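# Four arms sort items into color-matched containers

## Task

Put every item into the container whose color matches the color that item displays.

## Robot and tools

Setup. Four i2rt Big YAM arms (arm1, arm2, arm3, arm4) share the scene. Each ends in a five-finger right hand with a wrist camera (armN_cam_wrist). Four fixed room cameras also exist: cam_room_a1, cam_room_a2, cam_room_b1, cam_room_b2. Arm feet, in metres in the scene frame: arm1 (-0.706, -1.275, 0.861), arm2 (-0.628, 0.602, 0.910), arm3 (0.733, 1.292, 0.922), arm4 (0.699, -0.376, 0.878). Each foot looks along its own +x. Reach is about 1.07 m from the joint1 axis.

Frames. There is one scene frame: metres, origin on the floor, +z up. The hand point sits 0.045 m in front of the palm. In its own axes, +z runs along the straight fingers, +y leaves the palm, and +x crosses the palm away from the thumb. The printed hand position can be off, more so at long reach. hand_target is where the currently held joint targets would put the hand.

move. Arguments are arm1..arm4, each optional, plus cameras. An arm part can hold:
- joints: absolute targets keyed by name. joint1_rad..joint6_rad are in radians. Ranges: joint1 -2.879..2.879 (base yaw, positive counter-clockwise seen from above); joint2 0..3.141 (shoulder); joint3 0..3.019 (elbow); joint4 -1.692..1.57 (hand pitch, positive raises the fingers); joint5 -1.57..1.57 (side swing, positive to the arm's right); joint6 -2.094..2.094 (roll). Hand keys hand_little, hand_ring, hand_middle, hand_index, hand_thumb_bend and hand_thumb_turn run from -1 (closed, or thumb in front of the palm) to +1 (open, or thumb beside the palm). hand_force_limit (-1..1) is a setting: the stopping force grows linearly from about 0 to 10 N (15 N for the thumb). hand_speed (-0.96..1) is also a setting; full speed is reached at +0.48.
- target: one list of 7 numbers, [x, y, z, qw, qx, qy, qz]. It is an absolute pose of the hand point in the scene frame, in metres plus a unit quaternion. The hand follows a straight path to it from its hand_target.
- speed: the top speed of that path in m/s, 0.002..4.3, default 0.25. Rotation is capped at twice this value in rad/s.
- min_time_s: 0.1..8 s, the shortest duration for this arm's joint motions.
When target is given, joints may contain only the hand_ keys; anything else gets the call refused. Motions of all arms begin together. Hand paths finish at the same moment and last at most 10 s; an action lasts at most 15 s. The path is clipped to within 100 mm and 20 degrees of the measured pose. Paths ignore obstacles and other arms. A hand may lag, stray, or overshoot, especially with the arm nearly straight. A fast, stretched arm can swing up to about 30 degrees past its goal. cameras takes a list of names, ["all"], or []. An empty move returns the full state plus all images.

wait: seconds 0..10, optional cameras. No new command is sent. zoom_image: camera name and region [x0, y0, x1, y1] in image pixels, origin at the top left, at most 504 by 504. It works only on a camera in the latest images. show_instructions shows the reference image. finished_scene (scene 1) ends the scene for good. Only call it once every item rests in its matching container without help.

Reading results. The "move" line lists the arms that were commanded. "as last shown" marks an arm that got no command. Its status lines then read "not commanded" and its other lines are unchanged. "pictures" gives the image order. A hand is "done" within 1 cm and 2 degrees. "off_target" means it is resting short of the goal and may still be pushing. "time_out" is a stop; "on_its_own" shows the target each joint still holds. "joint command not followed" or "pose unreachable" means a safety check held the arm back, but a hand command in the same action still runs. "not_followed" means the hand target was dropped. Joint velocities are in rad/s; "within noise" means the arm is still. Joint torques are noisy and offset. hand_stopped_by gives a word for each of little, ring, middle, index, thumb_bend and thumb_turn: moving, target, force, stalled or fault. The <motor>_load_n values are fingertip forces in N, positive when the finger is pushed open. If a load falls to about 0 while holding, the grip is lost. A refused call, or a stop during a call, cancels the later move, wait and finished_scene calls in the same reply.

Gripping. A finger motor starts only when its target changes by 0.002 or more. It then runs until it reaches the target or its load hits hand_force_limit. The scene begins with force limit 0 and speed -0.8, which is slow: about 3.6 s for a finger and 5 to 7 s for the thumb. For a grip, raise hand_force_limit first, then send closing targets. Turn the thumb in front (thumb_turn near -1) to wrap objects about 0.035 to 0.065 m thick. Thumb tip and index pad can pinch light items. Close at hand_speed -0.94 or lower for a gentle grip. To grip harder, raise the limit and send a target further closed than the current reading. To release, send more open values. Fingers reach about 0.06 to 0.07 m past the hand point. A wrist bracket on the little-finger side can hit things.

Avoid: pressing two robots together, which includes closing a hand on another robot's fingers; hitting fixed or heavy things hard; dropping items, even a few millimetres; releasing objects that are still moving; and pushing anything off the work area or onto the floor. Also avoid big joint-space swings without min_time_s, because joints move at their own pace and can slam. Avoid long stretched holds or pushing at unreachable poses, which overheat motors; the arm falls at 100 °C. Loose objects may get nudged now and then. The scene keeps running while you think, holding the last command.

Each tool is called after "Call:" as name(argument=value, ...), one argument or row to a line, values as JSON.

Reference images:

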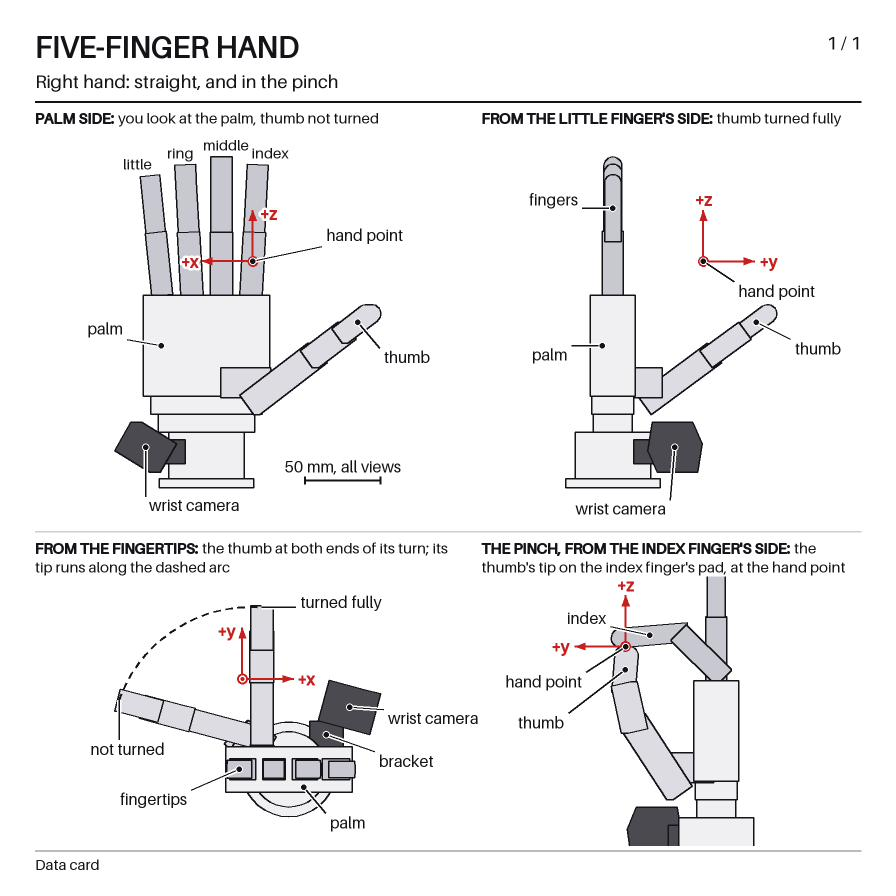

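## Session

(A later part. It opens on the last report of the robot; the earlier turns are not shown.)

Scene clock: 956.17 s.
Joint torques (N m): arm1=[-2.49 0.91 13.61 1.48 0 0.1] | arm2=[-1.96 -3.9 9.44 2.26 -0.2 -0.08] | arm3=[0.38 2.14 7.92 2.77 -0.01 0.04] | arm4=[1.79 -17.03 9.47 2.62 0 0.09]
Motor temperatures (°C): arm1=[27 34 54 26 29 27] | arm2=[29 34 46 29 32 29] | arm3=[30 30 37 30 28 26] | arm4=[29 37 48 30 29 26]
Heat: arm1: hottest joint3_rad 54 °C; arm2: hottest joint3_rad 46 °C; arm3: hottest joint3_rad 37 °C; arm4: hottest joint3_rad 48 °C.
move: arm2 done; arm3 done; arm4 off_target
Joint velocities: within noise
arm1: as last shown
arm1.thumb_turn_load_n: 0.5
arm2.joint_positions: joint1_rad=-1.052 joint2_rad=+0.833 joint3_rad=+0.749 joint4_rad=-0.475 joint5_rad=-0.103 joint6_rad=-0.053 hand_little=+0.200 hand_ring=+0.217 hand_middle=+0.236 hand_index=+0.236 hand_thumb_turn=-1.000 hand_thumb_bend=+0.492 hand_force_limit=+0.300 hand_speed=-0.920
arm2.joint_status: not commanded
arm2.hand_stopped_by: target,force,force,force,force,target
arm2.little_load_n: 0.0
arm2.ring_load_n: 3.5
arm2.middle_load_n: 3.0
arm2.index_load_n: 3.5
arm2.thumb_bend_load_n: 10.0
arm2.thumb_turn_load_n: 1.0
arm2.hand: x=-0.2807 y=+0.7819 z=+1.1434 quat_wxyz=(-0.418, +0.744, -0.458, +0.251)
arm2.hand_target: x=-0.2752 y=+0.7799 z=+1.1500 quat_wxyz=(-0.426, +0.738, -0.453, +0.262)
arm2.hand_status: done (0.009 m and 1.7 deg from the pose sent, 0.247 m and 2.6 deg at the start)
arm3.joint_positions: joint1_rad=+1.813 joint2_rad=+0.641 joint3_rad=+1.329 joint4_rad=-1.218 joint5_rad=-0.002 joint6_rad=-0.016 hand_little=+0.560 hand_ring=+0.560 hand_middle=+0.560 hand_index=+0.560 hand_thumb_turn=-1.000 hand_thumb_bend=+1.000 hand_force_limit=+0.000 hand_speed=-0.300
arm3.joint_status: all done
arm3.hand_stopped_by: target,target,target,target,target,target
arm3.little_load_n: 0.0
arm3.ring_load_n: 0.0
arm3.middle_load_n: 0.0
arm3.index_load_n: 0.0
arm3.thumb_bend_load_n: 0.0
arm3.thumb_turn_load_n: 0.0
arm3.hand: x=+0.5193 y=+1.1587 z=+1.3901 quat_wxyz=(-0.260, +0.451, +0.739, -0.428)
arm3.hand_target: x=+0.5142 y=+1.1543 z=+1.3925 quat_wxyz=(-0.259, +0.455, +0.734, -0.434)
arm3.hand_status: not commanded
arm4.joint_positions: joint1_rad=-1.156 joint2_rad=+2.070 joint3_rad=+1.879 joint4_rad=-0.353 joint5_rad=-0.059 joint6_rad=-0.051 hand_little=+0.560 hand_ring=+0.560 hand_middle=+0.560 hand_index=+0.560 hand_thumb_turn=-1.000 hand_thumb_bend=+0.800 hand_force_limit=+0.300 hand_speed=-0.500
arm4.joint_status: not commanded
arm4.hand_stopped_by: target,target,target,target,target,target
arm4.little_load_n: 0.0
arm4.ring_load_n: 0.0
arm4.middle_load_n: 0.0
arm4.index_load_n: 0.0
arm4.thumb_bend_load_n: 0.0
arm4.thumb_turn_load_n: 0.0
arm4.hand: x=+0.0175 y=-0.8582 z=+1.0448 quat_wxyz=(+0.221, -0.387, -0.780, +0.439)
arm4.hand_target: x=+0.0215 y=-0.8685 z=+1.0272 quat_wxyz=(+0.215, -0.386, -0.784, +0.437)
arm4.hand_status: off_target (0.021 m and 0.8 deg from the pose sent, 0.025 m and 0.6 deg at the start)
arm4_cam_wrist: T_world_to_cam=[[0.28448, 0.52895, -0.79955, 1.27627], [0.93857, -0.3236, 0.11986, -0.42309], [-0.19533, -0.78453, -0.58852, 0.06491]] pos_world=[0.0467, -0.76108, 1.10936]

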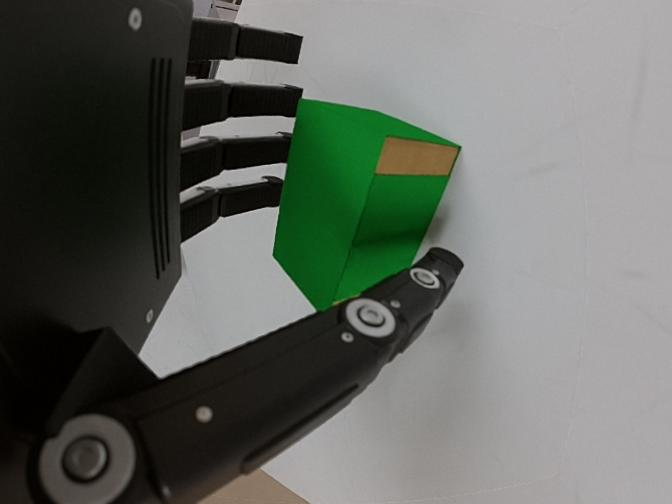

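Call:
move(
  arm2={"target": [0.052, 0.957, 1.125, 0.4262, -0.7381, 0.4532, -0.2617], "speed": 0.1},
  arm4={"joints": {"hand_thumb_bend": 0.5, "hand_force_limit": -0.4, "hand_speed": -0.88}},
  cameras=["arm4_cam_wrist", "cam_room_a2"],
)

Call:
move(
  arm2={"target": [0.052, 0.957, 1.08, 0.4262, -0.7381, 0.4532, -0.2617], "speed": 0.06},
  arm4={"joints": {"hand_index": -0.2, "hand_middle": -0.2, "hand_ring": 0.35, "hand_little": 0.4, "hand_force_limit": -0.3, "hand_speed": -0.9}},
  cameras=["arm4_cam_wrist", "arm2_cam_wrist", "cam_room_a2", "cam_room_b2"],
)

Scene clock: 965.70 s.
Joint torques (N m): arm1=[-2.49 0.79 13.5 1.72 0.03 0.09] | arm2=[-0.38 -18.43 14.13 1.32 -0.03 0.08] | arm3=[0.26 2.08 7.9 2.78 0 0.05] | arm4=[1.79 -16.32 9.5 2.37 0.07 0.11]
Motor temperatures (°C): arm1=[27 34 54 26 29 27] | arm2=[29 34 46 29 32 29] | arm3=[30 30 37 30 28 26] | arm4=[29 38 47 30 29 26]
Heat: arm1: hottest joint3_rad 54 °C; arm2: hottest joint3_rad 46 °C; arm3: hottest joint3_rad 37 °C; arm4: hottest joint3_rad 47 °C.
move: arm2 off_target; arm4 done
Joint velocities: within noise
arm1.joint_positions: joint1_rad=+2.017 joint2_rad=+0.657 joint3_rad=+1.275 joint4_rad=-1.192 joint5_rad=+0.002 joint6_rad=-0.009 hand_little=+0.560 hand_ring=+0.560 hand_middle=+0.560 hand_index=+0.560 hand_thumb_turn=-1.000 hand_thumb_bend=+1.000 hand_force_limit=+0.300 hand_speed=-0.700
arm1.joint_status: not commanded
arm1.hand_stopped_by: target,target,target,target,target,target
arm1.little_load_n: 0.0
arm1.ring_load_n: 0.0
arm1.middle_load_n: 0.0
arm1.index_load_n: 0.0
arm1.thumb_bend_load_n: 0.0
arm1.thumb_turn_load_n: 0.0
arm1.hand: x=-0.4830 y=-1.1256 z=+1.3023 quat_wxyz=(-0.409, +0.753, -0.452, +0.250)
arm1.hand_target: x=-0.4863 y=-1.1314 z=+1.3301 quat_wxyz=(-0.428, +0.736, -0.454, +0.263)
arm1.hand_status: not commanded
arm2.joint_positions: joint1_rad=-0.984 joint2_rad=+1.846 joint3_rad=+1.583 joint4_rad=-0.319 joint5_rad=-0.033 joint6_rad=-0.027 hand_little=+0.200 hand_ring=+0.217 hand_middle=+0.236 hand_index=+0.236 hand_thumb_turn=-1.000 hand_thumb_bend=+0.492 hand_force_limit=+0.300 hand_speed=-0.920
arm2.joint_status: not commanded
arm2.hand_stopped_by: target,force,force,force,force,target
arm2.little_load_n: 0.0
arm2.ring_load_n: 3.5
arm2.middle_load_n: 3.0
arm2.index_load_n: 3.5
arm2.thumb_bend_load_n: 10.0
arm2.thumb_turn_load_n: 1.0
arm2.hand: x=+0.0387 y=+0.9425 z=+1.0917 quat_wxyz=(-0.404, +0.750, -0.460, +0.251)
arm2.hand_target: x=+0.0499 y=+0.9561 z=+1.1251 quat_wxyz=(-0.426, +0.738, -0.453, +0.261)
arm2.hand_status: off_target (0.039 m and 3.2 deg from the pose sent, 0.376 m and 1.7 deg at the start)
arm3: as last shown
arm3.joint_positions: joint1_rad=+1.813 joint2_rad=+0.641 joint3_rad=+1.329 joint4_rad=-1.218 joint5_rad=-0.002 joint6_rad=-0.015 hand_little=+0.560 hand_ring=+0.560 hand_middle=+0.560 hand_index=+0.560 hand_thumb_turn=-1.000 hand_thumb_bend=+1.000 hand_force_limit=+0.000 hand_speed=-0.300
arm3.little_load_n: -0.5
arm3.hand: x=+0.5193 y=+1.1587 z=+1.3901 quat_wxyz=(-0.260, +0.451, +0.738, -0.428)
arm4.joint_positions: joint1_rad=-1.156 joint2_rad=+2.070 joint3_rad=+1.879 joint4_rad=-0.353 joint5_rad=-0.059 joint6_rad=-0.051 hand_little=+0.560 hand_ring=+0.560 hand_middle=+0.560 hand_index=+0.560 hand_thumb_turn=-1.000 hand_thumb_bend=+0.500 hand_force_limit=-0.400 hand_speed=-0.880
arm4.joint_status: all done
arm4.hand_stopped_by: target,target,target,target,target,target
arm4.little_load_n: 0.0
arm4.ring_load_n: 0.0
arm4.middle_load_n: 0.0
arm4.index_load_n: 0.0
arm4.thumb_bend_load_n: 0.5
arm4.thumb_turn_load_n: 0.5
arm4.hand: x=+0.0175 y=-0.8582 z=+1.0448 quat_wxyz=(+0.221, -0.387, -0.780, +0.439)
arm4.hand_target: x=+0.0215 y=-0.8685 z=+1.0272 quat_wxyz=(+0.215, -0.386, -0.784, +0.437)
arm4.hand_status: not commanded
arm4_cam_wrist: T_world_to_cam=[[0.28448, 0.52895, -0.79955, 1.27627], [0.93857, -0.3236, 0.11986, -0.42309], [-0.19533, -0.78453, -0.58852, 0.06491]] pos_world=[0.0467, -0.76108, 1.10936]

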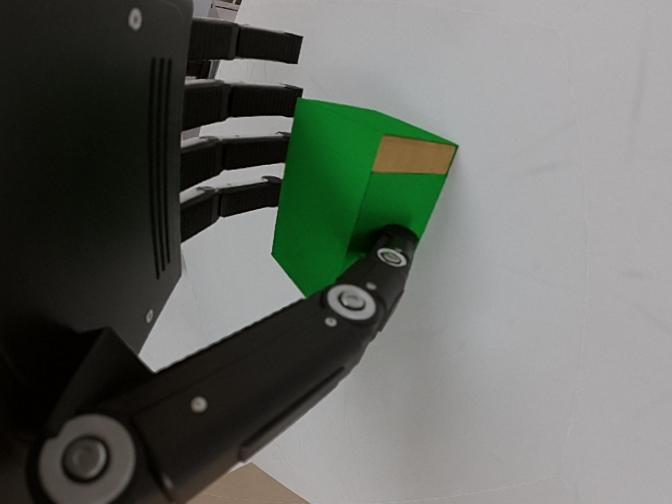

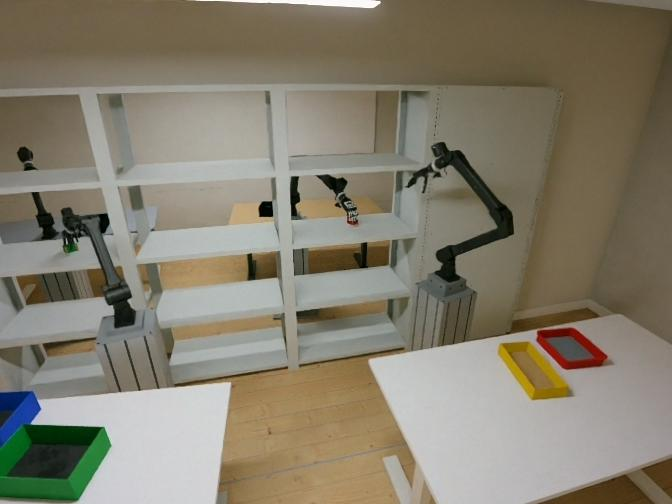

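Scene clock: 968.60 s.
Joint torques (N m): arm1=[-2.67 0.5 13.56 1.54 0.05 0.14] | arm2=[-0.44 -18.26 8.7 2.33 -0.01 0.09] | arm3=[0.32 2.02 7.9 2.8 -0.01 0.04] | arm4=[2.49 -17.2 9.52 2.54 0.05 0.12]
Motor temperatures (°C): arm1=[27 34 55 26 29 27] | arm2=[29 34 46 29 32 29] | arm3=[30 30 37 30 28 26] | arm4=[29 38 47 30 29 26]
Heat: arm1: hottest joint3_rad 55 °C; arm2: hottest joint3_rad 46 °C; arm3: hottest joint3_rad 37 °C; arm4: hottest joint3_rad 47 °C.
move: arm2 done; arm4 off_target
Joint velocities: within noise
arm1, arm3: as last shown
arm2.joint_positions: joint1_rad=-0.984 joint2_rad=+1.880 joint3_rad=+1.576 joint4_rad=-0.242 joint5_rad=-0.032 joint6_rad=-0.027 hand_little=+0.200 hand_ring=+0.217 hand_middle=+0.236 hand_index=+0.236 hand_thumb_turn=-1.000 hand_thumb_bend=+0.492 hand_force_limit=+0.300 hand_speed=-0.920
arm2.joint_status: not commanded
arm2.hand_stopped_by: target,force,force,force,force,target
arm2.little_load_n: 0.0
arm2.ring_load_n: 3.0
arm2.middle_load_n: 3.0
arm2.index_load_n: 3.0
arm2.thumb_bend_load_n: 10.0
arm2.thumb_turn_load_n: 1.0
arm2.hand: x=+0.0517 y=+0.9483 z=+1.0783 quat_wxyz=(-0.417, +0.742, -0.455, +0.261)
arm2.hand_target: x=+0.0518 y=+0.9570 z=+1.0800 quat_wxyz=(-0.426, +0.738, -0.453, +0.261)
arm2.hand_status: done (0.009 m and 1.2 deg from the pose sent, 0.023 m and 3.2 deg at the start)
arm3.little_load_n: 0.0
arm4.joint_positions: joint1_rad=-1.156 joint2_rad=+2.070 joint3_rad=+1.879 joint4_rad=-0.351 joint5_rad=-0.059 joint6_rad=-0.051 hand_little=+0.400 hand_ring=+0.350 hand_middle=+0.162 hand_index=+0.152 hand_thumb_turn=-1.000 hand_thumb_bend=+0.502 hand_force_limit=-0.300 hand_speed=-0.900
arm4.joint_status: hand_middle off_target (ended at +0.162, target -0.200); hand_index off_target (ended at +0.152, target -0.200); the others done
arm4.hand_stopped_by: target,target,force,force,target,target
arm4.little_load_n: 0.0
arm4.ring_load_n: 0.0
arm4.middle_load_n: 4.0
arm4.index_load_n: 4.0
arm4.thumb_bend_load_n: 6.5
arm4.thumb_turn_load_n: 0.0
arm4.hand: x=+0.0172 y=-0.8584 z=+1.0453 quat_wxyz=(+0.221, -0.386, -0.780, +0.440)
arm4.hand_target: x=+0.0215 y=-0.8685 z=+1.0272 quat_wxyz=(+0.215, -0.386, -0.784, +0.437)
arm4.hand_status: not commanded
pictures: arm2_cam_wrist, arm4_cam_wrist, cam_room_a2, cam_room_b2
arm2_cam_wrist: T_world_to_cam=[[-0.29098, -0.4457, -0.84657, 1.35509], [-0.88541, 0.46069, 0.06179, -0.46037], [0.36246, 0.76754, -0.52868, -0.0671]] pos_world=[0.01101, 0.86755, 1.14014]
arm4_cam_wrist: T_world_to_cam=[[0.28293, 0.52795, -0.80076, 1.2773], [0.93881, -0.32343, 0.11846, -0.4212], [-0.19645, -0.78527, -0.58715, 0.06292]] pos_world=[0.0464, -0.76118, 1.10965]

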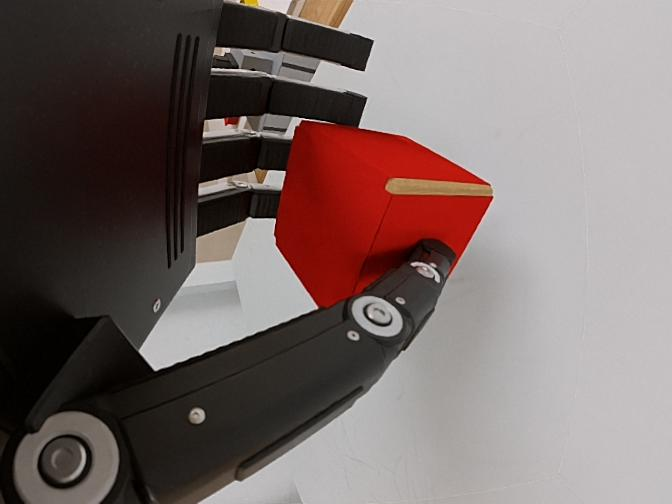

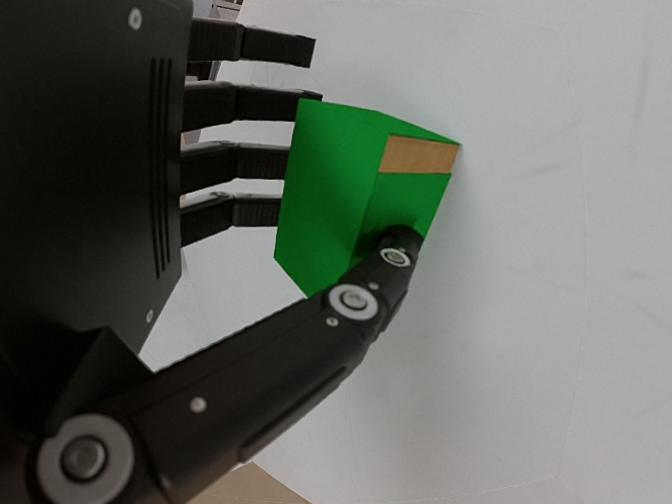

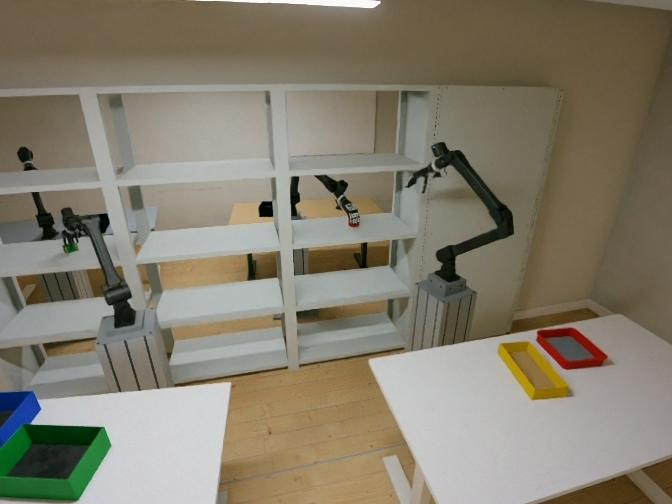

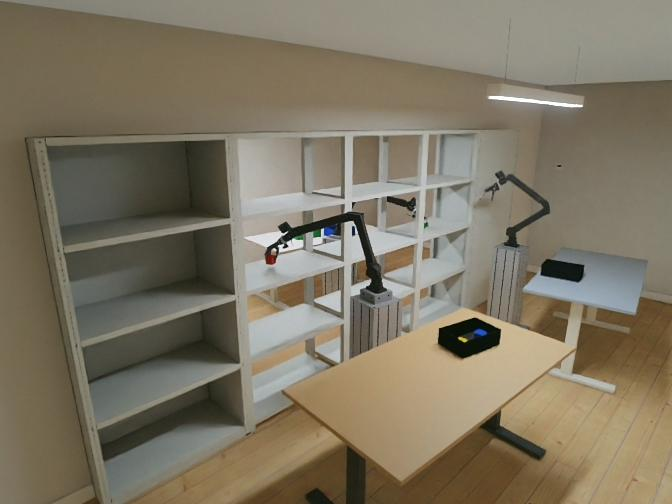

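Call:
move(
  arm2={"target": [0.046, 0.963, 1.058, 0.4230, -0.7400, 0.4535, -0.2615], "speed": 0.05},
  arm4={"joints": {"hand_thumb_bend": 0.4, "hand_force_limit": 0.3, "hand_speed": -0.92}},
  cameras=["cam_room_a2", "cam_room_b2"],
)

Call:
zoom_image(
  camera="cam_room_a2",
  region=[300, 160, 420, 260],
)

Call:
zoom_image(
  camera="cam_room_b2",
  region=[230, 210, 330, 300],
)

Scene clock: 972.60 s.
Joint torques (N m): arm1=[-2.14 0.26 13.59 1.63 0.03 0.1] | arm2=[-0.26 -18.49 8.54 2.19 0.01 0.08] | arm3=[0.38 2.08 7.88 2.81 0 0.05] | arm4=[2.73 -17.03 9.39 2.45 0.06 0.12]
Motor temperatures (°C): arm1=[27 34 55 26 29 27] | arm2=[29 34 46 29 32 29] | arm3=[30 30 37 30 28 26] | arm4=[29 38 47 30 29 26]
Heat: arm1: hottest joint3_rad 55 °C; arm2: hottest joint3_rad 46 °C; arm3: hottest joint3_rad 37 °C; arm4: hottest joint3_rad 47 °C.
move: arm2 done; arm4 off_target
Joint velocities: within noise
arm1, arm3: as last shown
arm2.joint_positions: joint1_rad=-0.969 joint2_rad=+1.894 joint3_rad=+1.539 joint4_rad=-0.198 joint5_rad=-0.019 joint6_rad=-0.024 hand_little=+0.200 hand_ring=+0.217 hand_middle=+0.236 hand_index=+0.236 hand_thumb_turn=-1.000 hand_thumb_bend=+0.492 hand_force_limit=+0.300 hand_speed=-0.920
arm2.joint_status: not commanded
arm2.hand_stopped_by: target,force,force,force,force,target
arm2.little_load_n: 0.0
arm2.ring_load_n: 3.5
arm2.middle_load_n: 3.0
arm2.index_load_n: 3.5
arm2.thumb_bend_load_n: 10.0
arm2.thumb_turn_load_n: 1.0
arm2.hand: x=+0.0453 y=+0.9554 z=+1.0557 quat_wxyz=(-0.414, +0.745, -0.455, +0.260)
arm2.hand_target: x=+0.0458 y=+0.9630 z=+1.0582 quat_wxyz=(-0.423, +0.740, -0.453, +0.261)
arm2.hand_status: done (0.008 m and 1.2 deg from the pose sent, 0.026 m and 0.7 deg at the start)
arm4.joint_positions: joint1_rad=-1.156 joint2_rad=+2.070 joint3_rad=+1.879 joint4_rad=-0.351 joint5_rad=-0.059 joint6_rad=-0.051 hand_little=+0.400 hand_ring=+0.350 hand_middle=+0.162 hand_index=+0.152 hand_thumb_turn=-1.000 hand_thumb_bend=+0.476 hand_force_limit=+0.300 hand_speed=-0.920
arm4.joint_status: hand_thumb_bend off_target (ended at +0.476, target +0.400); the others done
arm4.hand_stopped_by: target,target,force,force,force,target
arm4.little_load_n: 0.0
arm4.ring_load_n: 0.0
arm4.middle_load_n: 6.0
arm4.index_load_n: 6.5
arm4.thumb_bend_load_n: 9.5
arm4.thumb_turn_load_n: 0.0
arm4.hand: x=+0.0172 y=-0.8584 z=+1.0453 quat_wxyz=(+0.221, -0.386, -0.780, +0.440)
arm4.hand_target: x=+0.0215 y=-0.8685 z=+1.0272 quat_wxyz=(+0.215, -0.386, -0.784, +0.437)
arm4.hand_status: not commanded

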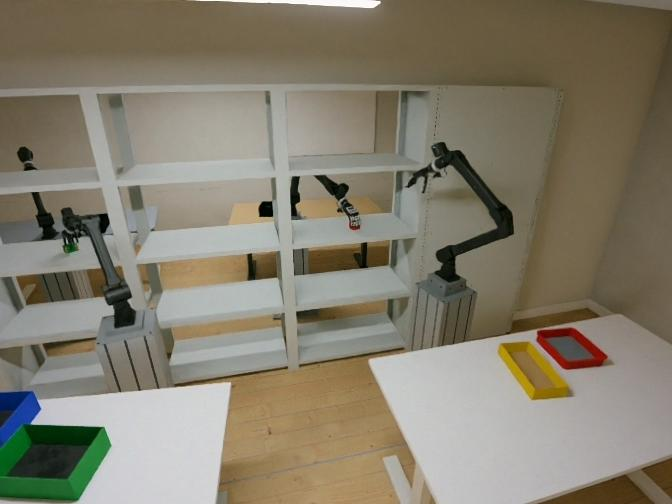

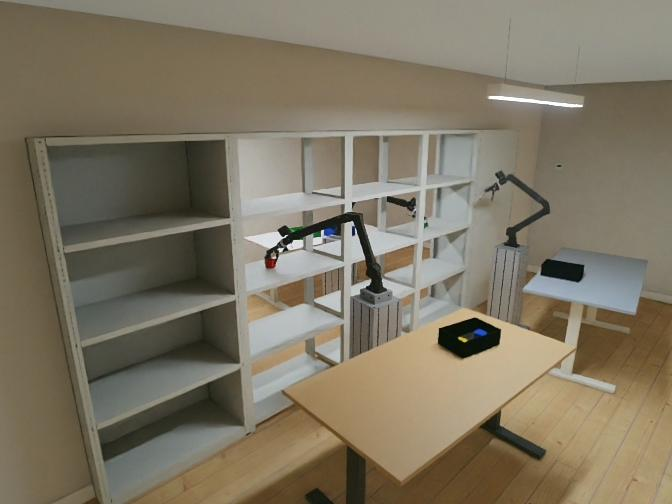

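Scaled by 4.200 from the camera's image (finer frame: 960x720).

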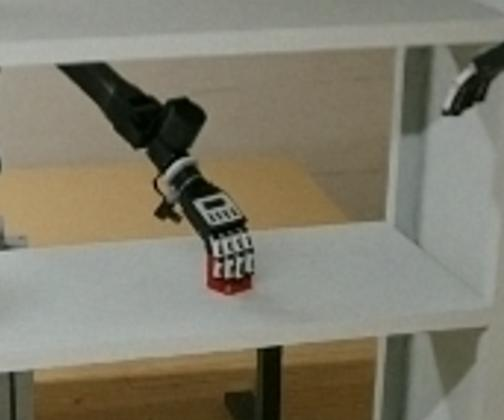

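Scaled by 5.040 from the camera's image (finer frame: 960x720).

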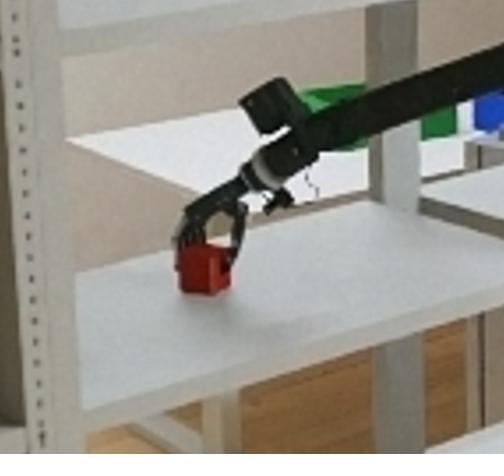

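Call:
move(
  arm2={"target": [0.046, 0.963, 1.048, 0.4230, -0.7400, 0.4535, -0.2615], "speed": 0.04},
  arm4={"target": [0.018, -0.865, 1.14, 0.2174, -0.3842, -0.7809, 0.4419], "speed": 0.06},
  cameras=["arm4_cam_wrist", "arm2_cam_wrist", "cam_room_b2"],
)

Call:
zoom_image(
  camera="cam_room_b2",
  region=[230, 210, 330, 300],
)

Scene clock: 977.97 s.
Joint torques (N m): arm1=[-2.14 0.03 13.55 1.68 0.01 0.12] | arm2=[-0.5 -17.79 8.12 2.26 -0.02 0.06] | arm3=[0.26 2.14 7.91 2.81 0 0.05] | arm4=[1.61 -18.37 13.37 1.39 -0.08 0.04]
Motor temperatures (°C): arm1=[27 33 55 26 29 27] | arm2=[29 35 45 29 32 29] | arm3=[30 30 37 30 28 26] | arm4=[29 39 47 30 29 26]
Heat: arm1: hottest joint3_rad 55 °C; arm2: hottest joint3_rad 45 °C; arm3: hottest joint3_rad 37 °C; arm4: hottest joint3_rad 47 °C.
move: arm2 done; arm4 off_target
Joint velocities: within noise
arm1, arm3: as last shown
arm2.joint_positions: joint1_rad=-0.969 joint2_rad=+1.895 joint3_rad=+1.531 joint4_rad=-0.174 joint5_rad=-0.018 joint6_rad=-0.022 hand_little=+0.200 hand_ring=+0.217 hand_middle=+0.236 hand_index=+0.236 hand_thumb_turn=-1.000 hand_thumb_bend=+0.492 hand_force_limit=+0.300 hand_speed=-0.920
arm2.joint_status: not commanded
arm2.hand_stopped_by: target,force,force,force,force,target
arm2.little_load_n: 0.5
arm2.ring_load_n: 4.0
arm2.middle_load_n: 3.0
arm2.index_load_n: 3.5
arm2.thumb_bend_load_n: 10.0
arm2.thumb_turn_load_n: 1.0
arm2.hand: x=+0.0470 y=+0.9563 z=+1.0546 quat_wxyz=(-0.419, +0.741, -0.454, +0.263)
arm2.hand_target: x=+0.0458 y=+0.9629 z=+1.0479 quat_wxyz=(-0.423, +0.740, -0.453, +0.261)
arm2.hand_status: done (0.009 m and 0.5 deg from the pose sent, 0.011 m and 1.2 deg at the start)
arm4.joint_positions: joint1_rad=-1.156 joint2_rad=+2.062 joint3_rad=+2.064 joint4_rad=-0.582 joint5_rad=-0.062 joint6_rad=-0.051 hand_little=+0.400 hand_ring=+0.350 hand_middle=+0.162 hand_index=+0.152 hand_thumb_turn=-1.000 hand_thumb_bend=+0.476 hand_force_limit=+0.300 hand_speed=-0.920
arm4.joint_status: not commanded
arm4.hand_stopped_by: target,target,force,force,force,target
arm4.little_load_n: 0.0
arm4.ring_load_n: 0.0
arm4.middle_load_n: 6.5
arm4.index_load_n: 6.0
arm4.thumb_bend_load_n: 9.5
arm4.thumb_turn_load_n: 0.0
arm4.hand: x=+0.0196 y=-0.8569 z=+1.1134 quat_wxyz=(+0.212, -0.390, -0.788, +0.426)
arm4.hand_target: x=+0.0188 y=-0.8644 z=+1.1400 quat_wxyz=(+0.217, -0.384, -0.781, +0.442)
arm4.hand_status: off_target (0.028 m and 2.2 deg from the pose sent, 0.095 m and 0.6 deg at the start)
pictures: arm2_cam_wrist, arm4_cam_wrist, cam_room_b2
arm2_cam_wrist: T_world_to_cam=[[-0.28435, -0.44536, -0.849, 1.33912], [-0.88603, 0.46033, 0.05528, -0.45959], [0.3662, 0.76795, -0.5255, -0.08802]] pos_world=[0.00581, 0.87555, 1.11606]
arm4_cam_wrist: T_world_to_cam=[[0.30732, 0.54391, -0.78084, 1.32141], [0.93536, -0.32362, 0.14271, -0.45818], [-0.17508, -0.77423, -0.60821, 0.13706]] pos_world=[0.04647, -0.76089, 1.18056]

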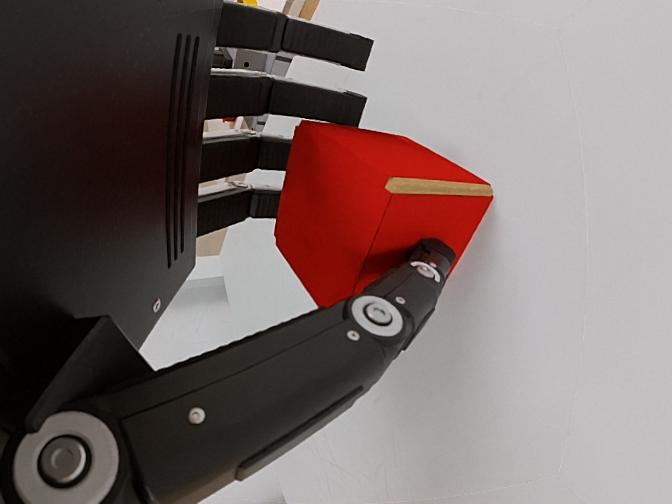

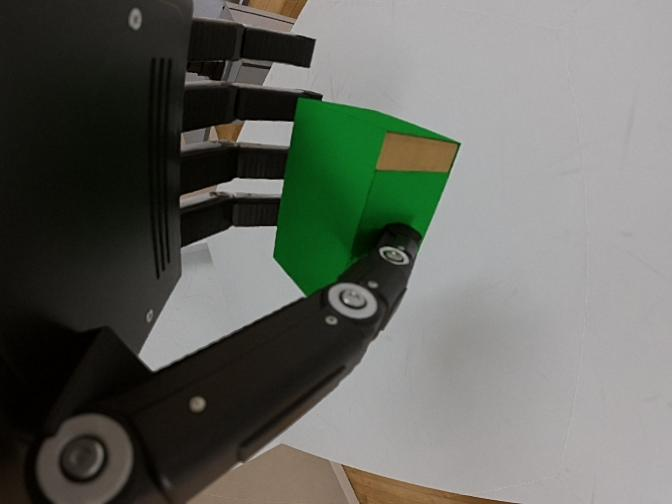

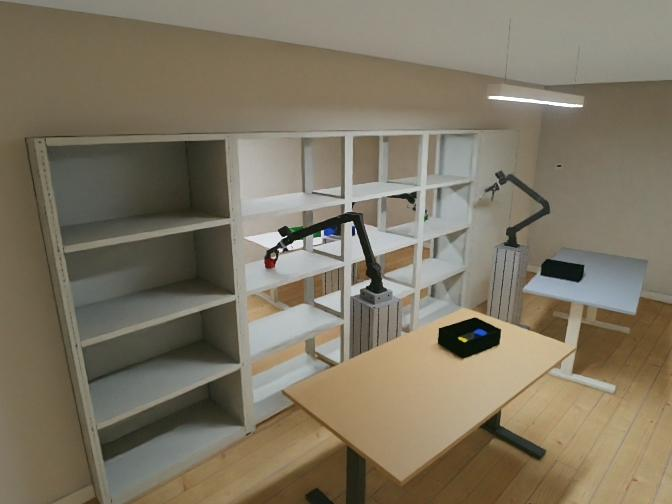

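Scaled by 5.040 from the camera's image (finer frame: 960x720).

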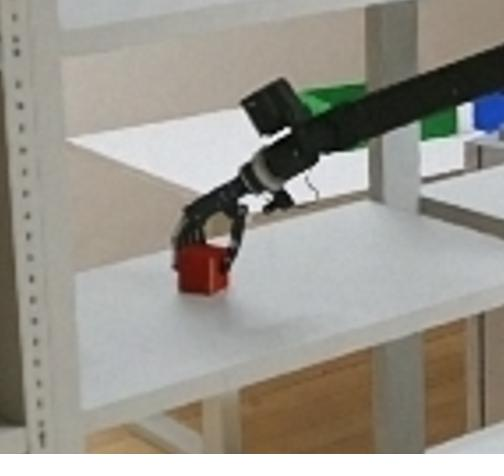

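Call:
move(
  arm2={"target": [0.046, 0.962, 1.053, 0.4230, -0.7400, 0.4535, -0.2615], "speed": 0.05, "joints": {"hand_index": 0.36, "hand_middle": 0.36, "hand_ring": 0.4, "hand_little": 0.4, "hand_thumb_bend": 0.6, "hand_speed": -0.9}},
  arm4={"target": [0.36, -0.61, 1.16, 0.2174, -0.3842, -0.7809, 0.4419], "speed": 0.12},
  cameras=["arm2_cam_wrist"],
)

Call:
move(
  arm2={"joints": {"hand_index": 0.56, "hand_middle": 0.56, "hand_ring": 0.56, "hand_little": 0.56, "hand_thumb_bend": 1.0, "hand_speed": -0.7}},
  arm4={"joints": {"joint1_rad": -1.1, "joint2_rad": 0.7, "joint3_rad": 1.33, "joint4_rad": -1.2, "joint5_rad": 0, "joint6_rad": 0}, "min_time_s": 4},
  cameras=["arm2_cam_wrist", "arm4_cam_wrist"],
)

Scene clock: 986.47 s.
Joint torques (N m): arm1=[-2.43 0.79 13.46 1.57 0.03 0.1] | arm2=[-0.44 -18.43 8.65 1.76 -0.06 0.07] | arm3=[0.26 2.02 7.91 2.77 0 0.04] | arm4=[-0.5 -3.49 9.92 1.46 -0.14 -0.12]
Motor temperatures (°C): arm1=[27 33 55 26 29 27] | arm2=[28 35 44 29 32 29] | arm3=[30 30 37 30 28 26] | arm4=[29 38 47 30 29 26]
Heat: arm1: hottest joint3_rad 55 °C; arm2: hottest joint3_rad 44 °C; arm3: hottest joint3_rad 37 °C; arm4: hottest joint3_rad 47 °C.
move: arm2 done; arm4 done
Joint velocities: within noise
arm1, arm3: as last shown
arm1.ring_load_n: -0.5
arm2.joint_positions: joint1_rad=-0.969 joint2_rad=+1.896 joint3_rad=+1.531 joint4_rad=-0.174 joint5_rad=-0.018 joint6_rad=-0.022 hand_little=+0.400 hand_ring=+0.400 hand_middle=+0.360 hand_index=+0.360 hand_thumb_turn=-1.000 hand_thumb_bend=+0.600 hand_force_limit=+0.300 hand_speed=-0.900
arm2.joint_status: all done
arm2.hand_stopped_by: target,target,target,target,target,target
arm2.little_load_n: 0.0
arm2.ring_load_n: 0.0
arm2.middle_load_n: 0.0
arm2.index_load_n: 0.0
arm2.thumb_bend_load_n: 0.0
arm2.thumb_turn_load_n: 0.0
arm2.hand: x=+0.0470 y=+0.9563 z=+1.0541 quat_wxyz=(-0.419, +0.741, -0.454, +0.263)
arm2.hand_target: x=+0.0459 y=+0.9620 z=+1.0531 quat_wxyz=(-0.423, +0.740, -0.453, +0.261)
arm2.hand_status: done (0.006 m and 0.5 deg from the pose sent, 0.006 m and 0.5 deg at the start)
arm4.joint_positions: joint1_rad=-1.231 joint2_rad=+0.885 joint3_rad=+0.902 joint4_rad=-0.556 joint5_rad=-0.143 joint6_rad=-0.088 hand_little=+0.400 hand_ring=+0.350 hand_middle=+0.162 hand_index=+0.152 hand_thumb_turn=-1.000 hand_thumb_bend=+0.476 hand_force_limit=+0.300 hand_speed=-0.920
arm4.joint_status: not commanded
arm4.hand_stopped_by: target,target,force,force,force,target
arm4.little_load_n: 0.0
arm4.ring_load_n: 0.0
arm4.middle_load_n: 6.0
arm4.index_load_n: 6.0
arm4.thumb_bend_load_n: 9.5
arm4.thumb_turn_load_n: 0.0
arm4.hand: x=+0.3623 y=-0.6157 z=+1.1624 quat_wxyz=(+0.215, -0.382, -0.780, +0.447)
arm4.hand_target: x=+0.3600 y=-0.6101 z=+1.1601 quat_wxyz=(+0.217, -0.384, -0.781, +0.442)
arm4.hand_status: done (0.007 m and 0.7 deg from the pose sent, 0.423 m and 2.2 deg at the start)
arm2_cam_wrist: T_world_to_cam=[[-0.28496, -0.44565, -0.84864, 1.33858], [-0.88599, 0.46034, 0.05576, -0.46002], [0.36582, 0.76778, -0.52602, -0.08759]] pos_world=[0.00591, 0.87555, 1.11556]

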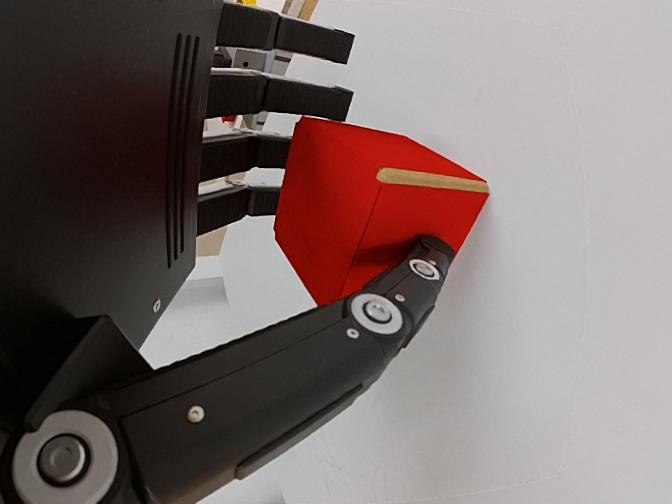

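Scene clock: 990.80 s.
Joint torques (N m): arm1=[-2.78 0.97 13.59 1.62 0.02 0.11] | arm2=[-0.56 -18.26 8.62 1.91 -0.06 0.08] | arm3=[0.32 2.14 7.92 2.8 0 0.05] | arm4=[2.32 -0.44 11.6 1.5 0.12 0.16]
Motor temperatures (°C): arm1=[27 33 55 26 29 27] | arm2=[28 34 44 29 32 29] | arm3=[30 30 37 30 28 26] | arm4=[29 37 48 30 29 26]
Heat: arm1: hottest joint3_rad 55 °C; arm2: hottest joint3_rad 44 °C; arm3: hottest joint3_rad 37 °C; arm4: hottest joint3_rad 48 °C.
move: arm2 done; arm4 done
Joint velocities: within noise
arm1, arm3: as last shown
arm1.ring_load_n: 0.0
arm1.index_load_n: -0.5
arm2.joint_positions: joint1_rad=-0.969 joint2_rad=+1.896 joint3_rad=+1.531 joint4_rad=-0.174 joint5_rad=-0.018 joint6_rad=-0.022 hand_little=+0.560 hand_ring=+0.560 hand_middle=+0.560 hand_index=+0.560 hand_thumb_turn=-1.000 hand_thumb_bend=+1.000 hand_force_limit=+0.300 hand_speed=-0.700
arm2.joint_status: all done
arm2.hand_stopped_by: target,target,target,target,target,target
arm2.little_load_n: 0.0
arm2.ring_load_n: 0.0
arm2.middle_load_n: 0.0
arm2.index_load_n: 0.0
arm2.thumb_bend_load_n: 0.0
arm2.thumb_turn_load_n: 0.0
arm2.hand: x=+0.0470 y=+0.9563 z=+1.0541 quat_wxyz=(-0.419, +0.741, -0.454, +0.263)
arm2.hand_target: x=+0.0459 y=+0.9620 z=+1.0531 quat_wxyz=(-0.423, +0.740, -0.453, +0.261)
arm2.hand_status: not commanded
arm4.joint_positions: joint1_rad=-1.115 joint2_rad=+0.704 joint3_rad=+1.295 joint4_rad=-1.192 joint5_rad=-0.002 joint6_rad=-0.011 hand_little=+0.400 hand_ring=+0.350 hand_middle=+0.162 hand_index=+0.152 hand_thumb_turn=-1.000 hand_thumb_bend=+0.476 hand_force_limit=+0.300 hand_speed=-0.920
arm4.joint_status: all done
arm4.hand_stopped_by: target,target,force,force,force,target
arm4.little_load_n: 0.0
arm4.ring_load_n: 0.0
arm4.middle_load_n: 6.0
arm4.index_load_n: 6.0
arm4.thumb_bend_load_n: 9.5
arm4.thumb_turn_load_n: 0.0
arm4.hand: x=+0.4838 y=-0.5598 z=+1.3164 quat_wxyz=(+0.214, -0.405, -0.787, +0.414)
arm4.hand_target: x=+0.4896 y=-0.5610 z=+1.3340 quat_wxyz=(+0.215, -0.401, -0.781, +0.429)
arm4.hand_status: not commanded
arm2_cam_wrist: T_world_to_cam=[[-0.28496, -0.44565, -0.84864, 1.33858], [-0.88599, 0.46034, 0.05576, -0.46002], [0.36582, 0.76778, -0.52602, -0.08759]] pos_world=[0.00591, 0.87555, 1.11556]
arm4_cam_wrist: T_world_to_cam=[[0.33875, 0.54395, -0.7677, 1.14319], [0.92205, -0.35434, 0.15579, -0.8532], [-0.18728, -0.76063, -0.62159, 0.60294]] pos_world=[0.51235, -0.46554, 1.38533]

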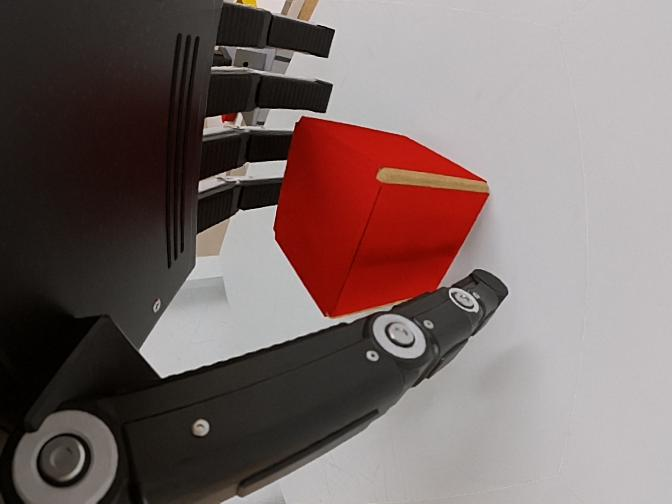

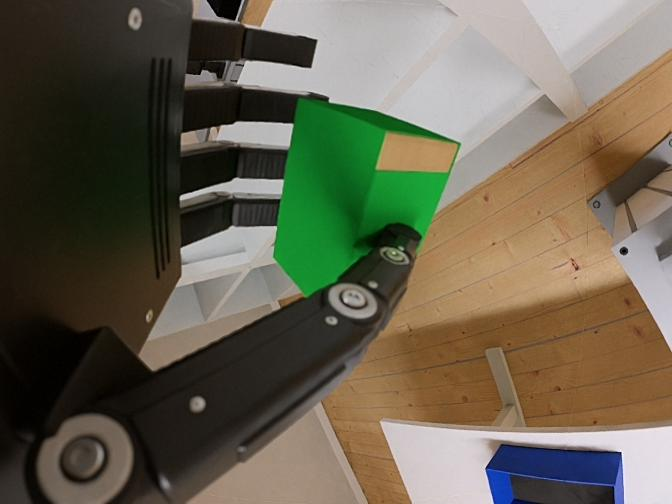

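Call:
move(
  arm2={"target": [0.044, 0.960, 1.165, 0.4230, -0.7400, 0.4535, -0.2615], "speed": 0.06},
  arm4={"joints": {"joint1_rad": 1.0}, "min_time_s": 5},
  cameras=["arm4_cam_wrist", "cam_room_a1", "cam_room_a2"],
)

Call:
zoom_image(
  camera="cam_room_a1",
  region=[230, 300, 630, 504],
)

Scene clock: 1002.27 s.
Joint torques (N m): arm1=[-2.55 0.44 13.5 1.51 -0.02 0.1] | arm2=[-0.62 -20.01 13.82 1.18 -0.13 0.05] | arm3=[0.38 2.02 7.9 2.81 -0.01 0.05] | arm4=[1.96 -0.03 11.78 1.51 0.07 0.13]
Motor temperatures (°C): arm1=[27 33 55 26 29 27] | arm2=[28 35 45 29 32 29] | arm3=[30 29 37 30 28 26] | arm4=[29 36 48 30 29 26]
Heat: arm1: hottest joint3_rad 55 °C; arm2: hottest joint3_rad 45 °C; arm3: hottest joint3_rad 37 °C; arm4: hottest joint3_rad 48 °C.
move: arm2 off_target; arm4 done
Joint velocities: within noise
arm1, arm3: as last shown
arm1.index_load_n: 0.0
arm2.joint_positions: joint1_rad=-0.969 joint2_rad=+1.836 joint3_rad=+1.656 joint4_rad=-0.419 joint5_rad=-0.018 joint6_rad=-0.021 hand_little=+0.560 hand_ring=+0.560 hand_middle=+0.560 hand_index=+0.560 hand_thumb_turn=-1.000 hand_thumb_bend=+1.000 hand_force_limit=+0.300 hand_speed=-0.700
arm2.joint_status: not commanded
arm2.hand_stopped_by: target,target,target,target,target,target
arm2.little_load_n: 0.0
arm2.ring_load_n: 0.0
arm2.middle_load_n: 0.0
arm2.index_load_n: 0.0
arm2.thumb_bend_load_n: 0.0
arm2.thumb_turn_load_n: 0.0
arm2.hand: x=+0.0350 y=+0.9507 z=+1.1216 quat_wxyz=(-0.397, +0.753, -0.462, +0.249)
arm2.hand_target: x=+0.0420 y=+0.9590 z=+1.1650 quat_wxyz=(-0.423, +0.740, -0.453, +0.261)
arm2.hand_status: off_target (0.045 m and 3.7 deg from the pose sent, 0.111 m and 0.5 deg at the start)
arm4.joint_positions: joint1_rad=+0.989 joint2_rad=+0.704 joint3_rad=+1.295 joint4_rad=-1.192 joint5_rad=+0.000 joint6_rad=-0.010 hand_little=+0.400 hand_ring=+0.350 hand_middle=+0.162 hand_index=+0.152 hand_thumb_turn=-1.000 hand_thumb_bend=+0.476 hand_force_limit=+0.300 hand_speed=-0.920
arm4.joint_status: all done
arm4.hand_stopped_by: target,target,force,force,force,target
arm4.little_load_n: 0.0
arm4.ring_load_n: 0.0
arm4.middle_load_n: 6.0
arm4.index_load_n: 6.0
arm4.thumb_bend_load_n: 9.5
arm4.thumb_turn_load_n: 0.0
arm4.hand: x=+0.9657 y=-0.4628 z=+1.3178 quat_wxyz=(-0.251, +0.483, -0.740, +0.396)
arm4.hand_target: x=+0.9634 y=-0.4577 z=+1.3353 quat_wxyz=(-0.262, +0.479, -0.733, +0.405)
arm4.hand_status: not commanded
arm4_cam_wrist: T_world_to_cam=[[-0.63988, 0.00636, -0.76845, 1.62543], [-0.16179, 0.97644, 0.14281, 0.41629], [0.75125, 0.21571, -0.62377, 0.31632]] pos_world=[0.86979, -0.48505, 1.38693]

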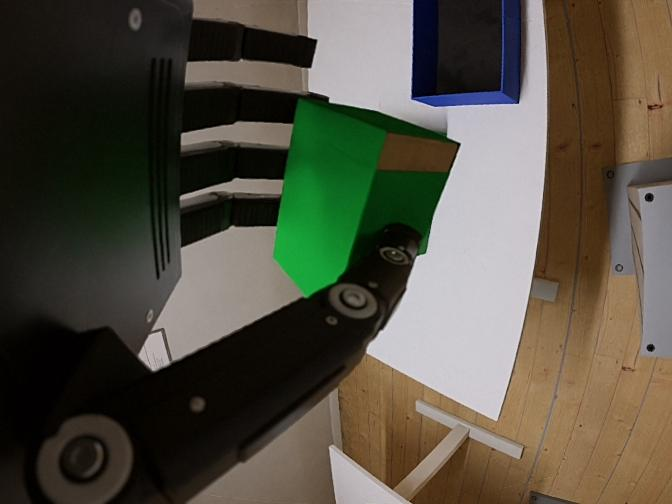

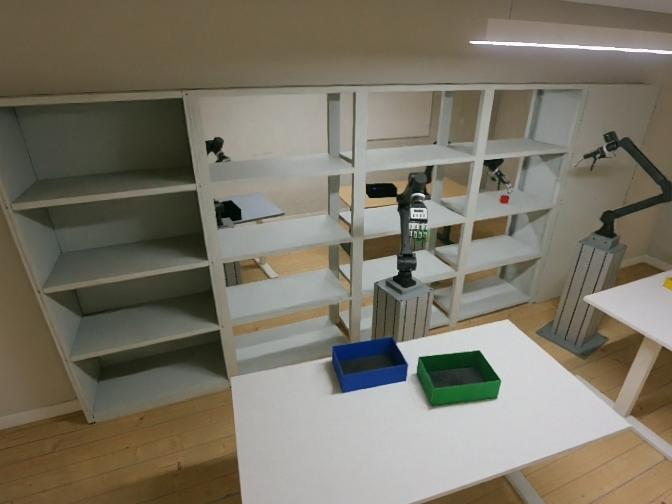

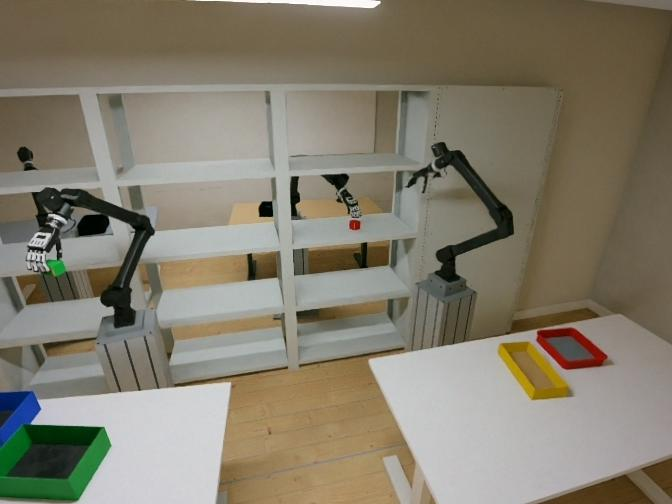

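Scaled by 1.260 from the camera's image (finer frame: 960x720).

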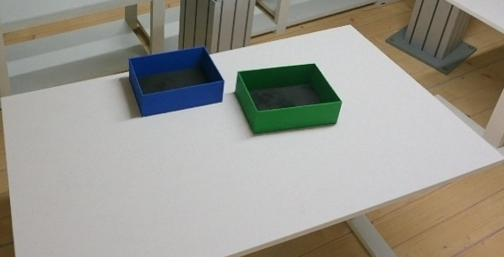

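Call:
move(
  arm2={"target": [-0.28, 0.79, 1.15, 0.4262, -0.7381, 0.4532, -0.2617], "speed": 0.15},
  arm4={"target": [1.15, -0.44, 1.2, 0.4187, -0.7401, 0.4580, -0.2591], "speed": 0.12, "joints": {"hand_little": -1.0, "hand_force_limit": -0.3, "hand_speed": -0.8}},
  cameras=["arm4_cam_wrist"],
)

Scene clock: 1043.77 s.
Joint torques (N m): arm1=[-3.14 0.26 13.49 1.62 0.03 0.12] | arm2=[-1.85 -3.78 8.85 1.31 -0.16 -0.09] | arm3=[0.26 2.08 7.9 2.78 -0.01 0.04] | arm4=[1.2 -5.95 13.27 2.17 -0.44 -0.12]
Motor temperatures (°C): arm1=[27 32 56 26 29 27] | arm2=[28 36 53 29 32 29] | arm3=[30 29 36 30 28 26] | arm4=[29 32 49 30 29 26]
Heat: arm1: hottest joint3_rad 56 °C; arm2: hottest joint3_rad 53 °C; arm3: hottest joint3_rad 36 °C; arm4: hottest joint3_rad 49 °C.
move: arm2 done; arm4 off_target
Joint velocities: within noise
arm1: as last shown
arm2.joint_positions: joint1_rad=-1.009 joint2_rad=+0.827 joint3_rad=+0.753 joint4_rad=-0.444 joint5_rad=-0.067 joint6_rad=-0.030 hand_little=+0.560 hand_ring=+0.560 hand_middle=+0.560 hand_index=+0.560 hand_thumb_turn=-1.000 hand_thumb_bend=+1.000 hand_force_limit=+0.300 hand_speed=-0.700
arm2.joint_status: not commanded
arm2.hand_stopped_by: target,target,target,target,target,target
arm2.little_load_n: 0.0
arm2.ring_load_n: 0.0
arm2.middle_load_n: 0.0
arm2.index_load_n: 0.0
arm2.thumb_bend_load_n: 0.0
arm2.thumb_turn_load_n: 0.0
arm2.hand: x=-0.2794 y=+0.7949 z=+1.1539 quat_wxyz=(-0.432, +0.736, -0.452, +0.261)
arm2.hand_target: x=-0.2800 y=+0.7901 z=+1.1500 quat_wxyz=(-0.426, +0.738, -0.453, +0.262)
arm2.hand_status: done (0.006 m and 0.7 deg from the pose sent, 0.355 m and 4.1 deg at the start)
arm3.joint_positions: joint1_rad=+1.813 joint2_rad=+0.641 joint3_rad=+1.329 joint4_rad=-1.218 joint5_rad=-0.002 joint6_rad=-0.015 hand_little=+0.560 hand_ring=+0.560 hand_middle=+0.560 hand_index=+0.560 hand_thumb_turn=-1.000 hand_thumb_bend=+1.000 hand_force_limit=+0.000 hand_speed=-0.300
arm3.joint_status: not commanded
arm3.hand_stopped_by: target,target,target,target,target,target
arm3.little_load_n: 0.0
arm3.ring_load_n: 0.0
arm3.middle_load_n: 0.0
arm3.index_load_n: 0.0
arm3.thumb_bend_load_n: 0.0
arm3.thumb_turn_load_n: 0.0
arm3.hand: x=+0.5193 y=+1.1587 z=+1.3901 quat_wxyz=(-0.260, +0.451, +0.738, -0.428)
arm3.hand_target: x=+0.5142 y=+1.1543 z=+1.3925 quat_wxyz=(-0.259, +0.455, +0.734, -0.434)
arm3.hand_status: not commanded
arm4.joint_positions: joint1_rad=+0.981 joint2_rad=+1.182 joint3_rad=+1.186 joint4_rad=-0.817 joint5_rad=-0.724 joint6_rad=-0.546 hand_little=-1.000 hand_ring=+0.350 hand_middle=+0.162 hand_index=+0.152 hand_thumb_turn=-1.000 hand_thumb_bend=+0.476 hand_force_limit=-0.300 hand_speed=-0.800
arm4.joint_status: all done
arm4.hand_stopped_by: target,target,force,force,force,target
arm4.little_load_n: 0.0
arm4.ring_load_n: 0.0
arm4.middle_load_n: 6.5
arm4.index_load_n: 6.0
arm4.thumb_bend_load_n: 9.5
arm4.thumb_turn_load_n: -0.5
arm4.hand: x=+1.1376 y=-0.4412 z=+1.1800 quat_wxyz=(-0.414, +0.736, -0.480, +0.238)
arm4.hand_target: x=+1.1489 y=-0.4396 z=+1.1999 quat_wxyz=(-0.419, +0.740, -0.458, +0.259)
arm4.hand_status: off_target (0.024 m and 3.5 deg from the pose sent, 0.220 m and 50.7 deg at the start)
arm4_cam_wrist: T_world_to_cam=[[-0.42744, -0.43281, -0.7937, 1.22382], [-0.84473, 0.50398, 0.1801, 0.96711], [0.32206, 0.74745, -0.58103, 0.76896]] pos_world=[1.09241, -0.53247, 1.24397]

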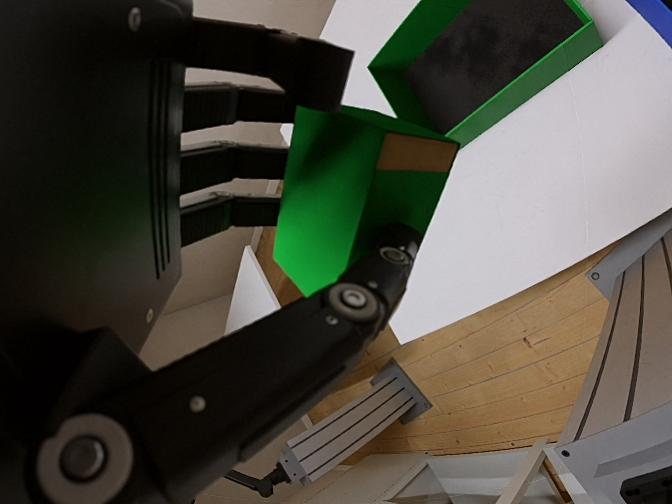

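Call:
zoom_image(
  camera="arm4_cam_wrist",
  region=[340, 0, 672, 200],
)

Scaled by 1.518 from the camera's image (finer frame: 960x720).

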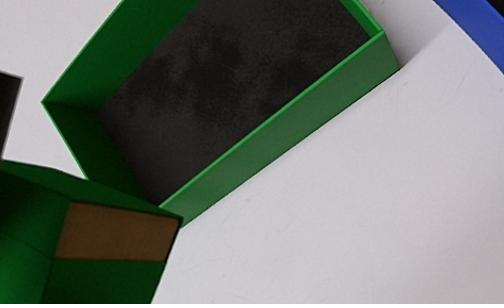

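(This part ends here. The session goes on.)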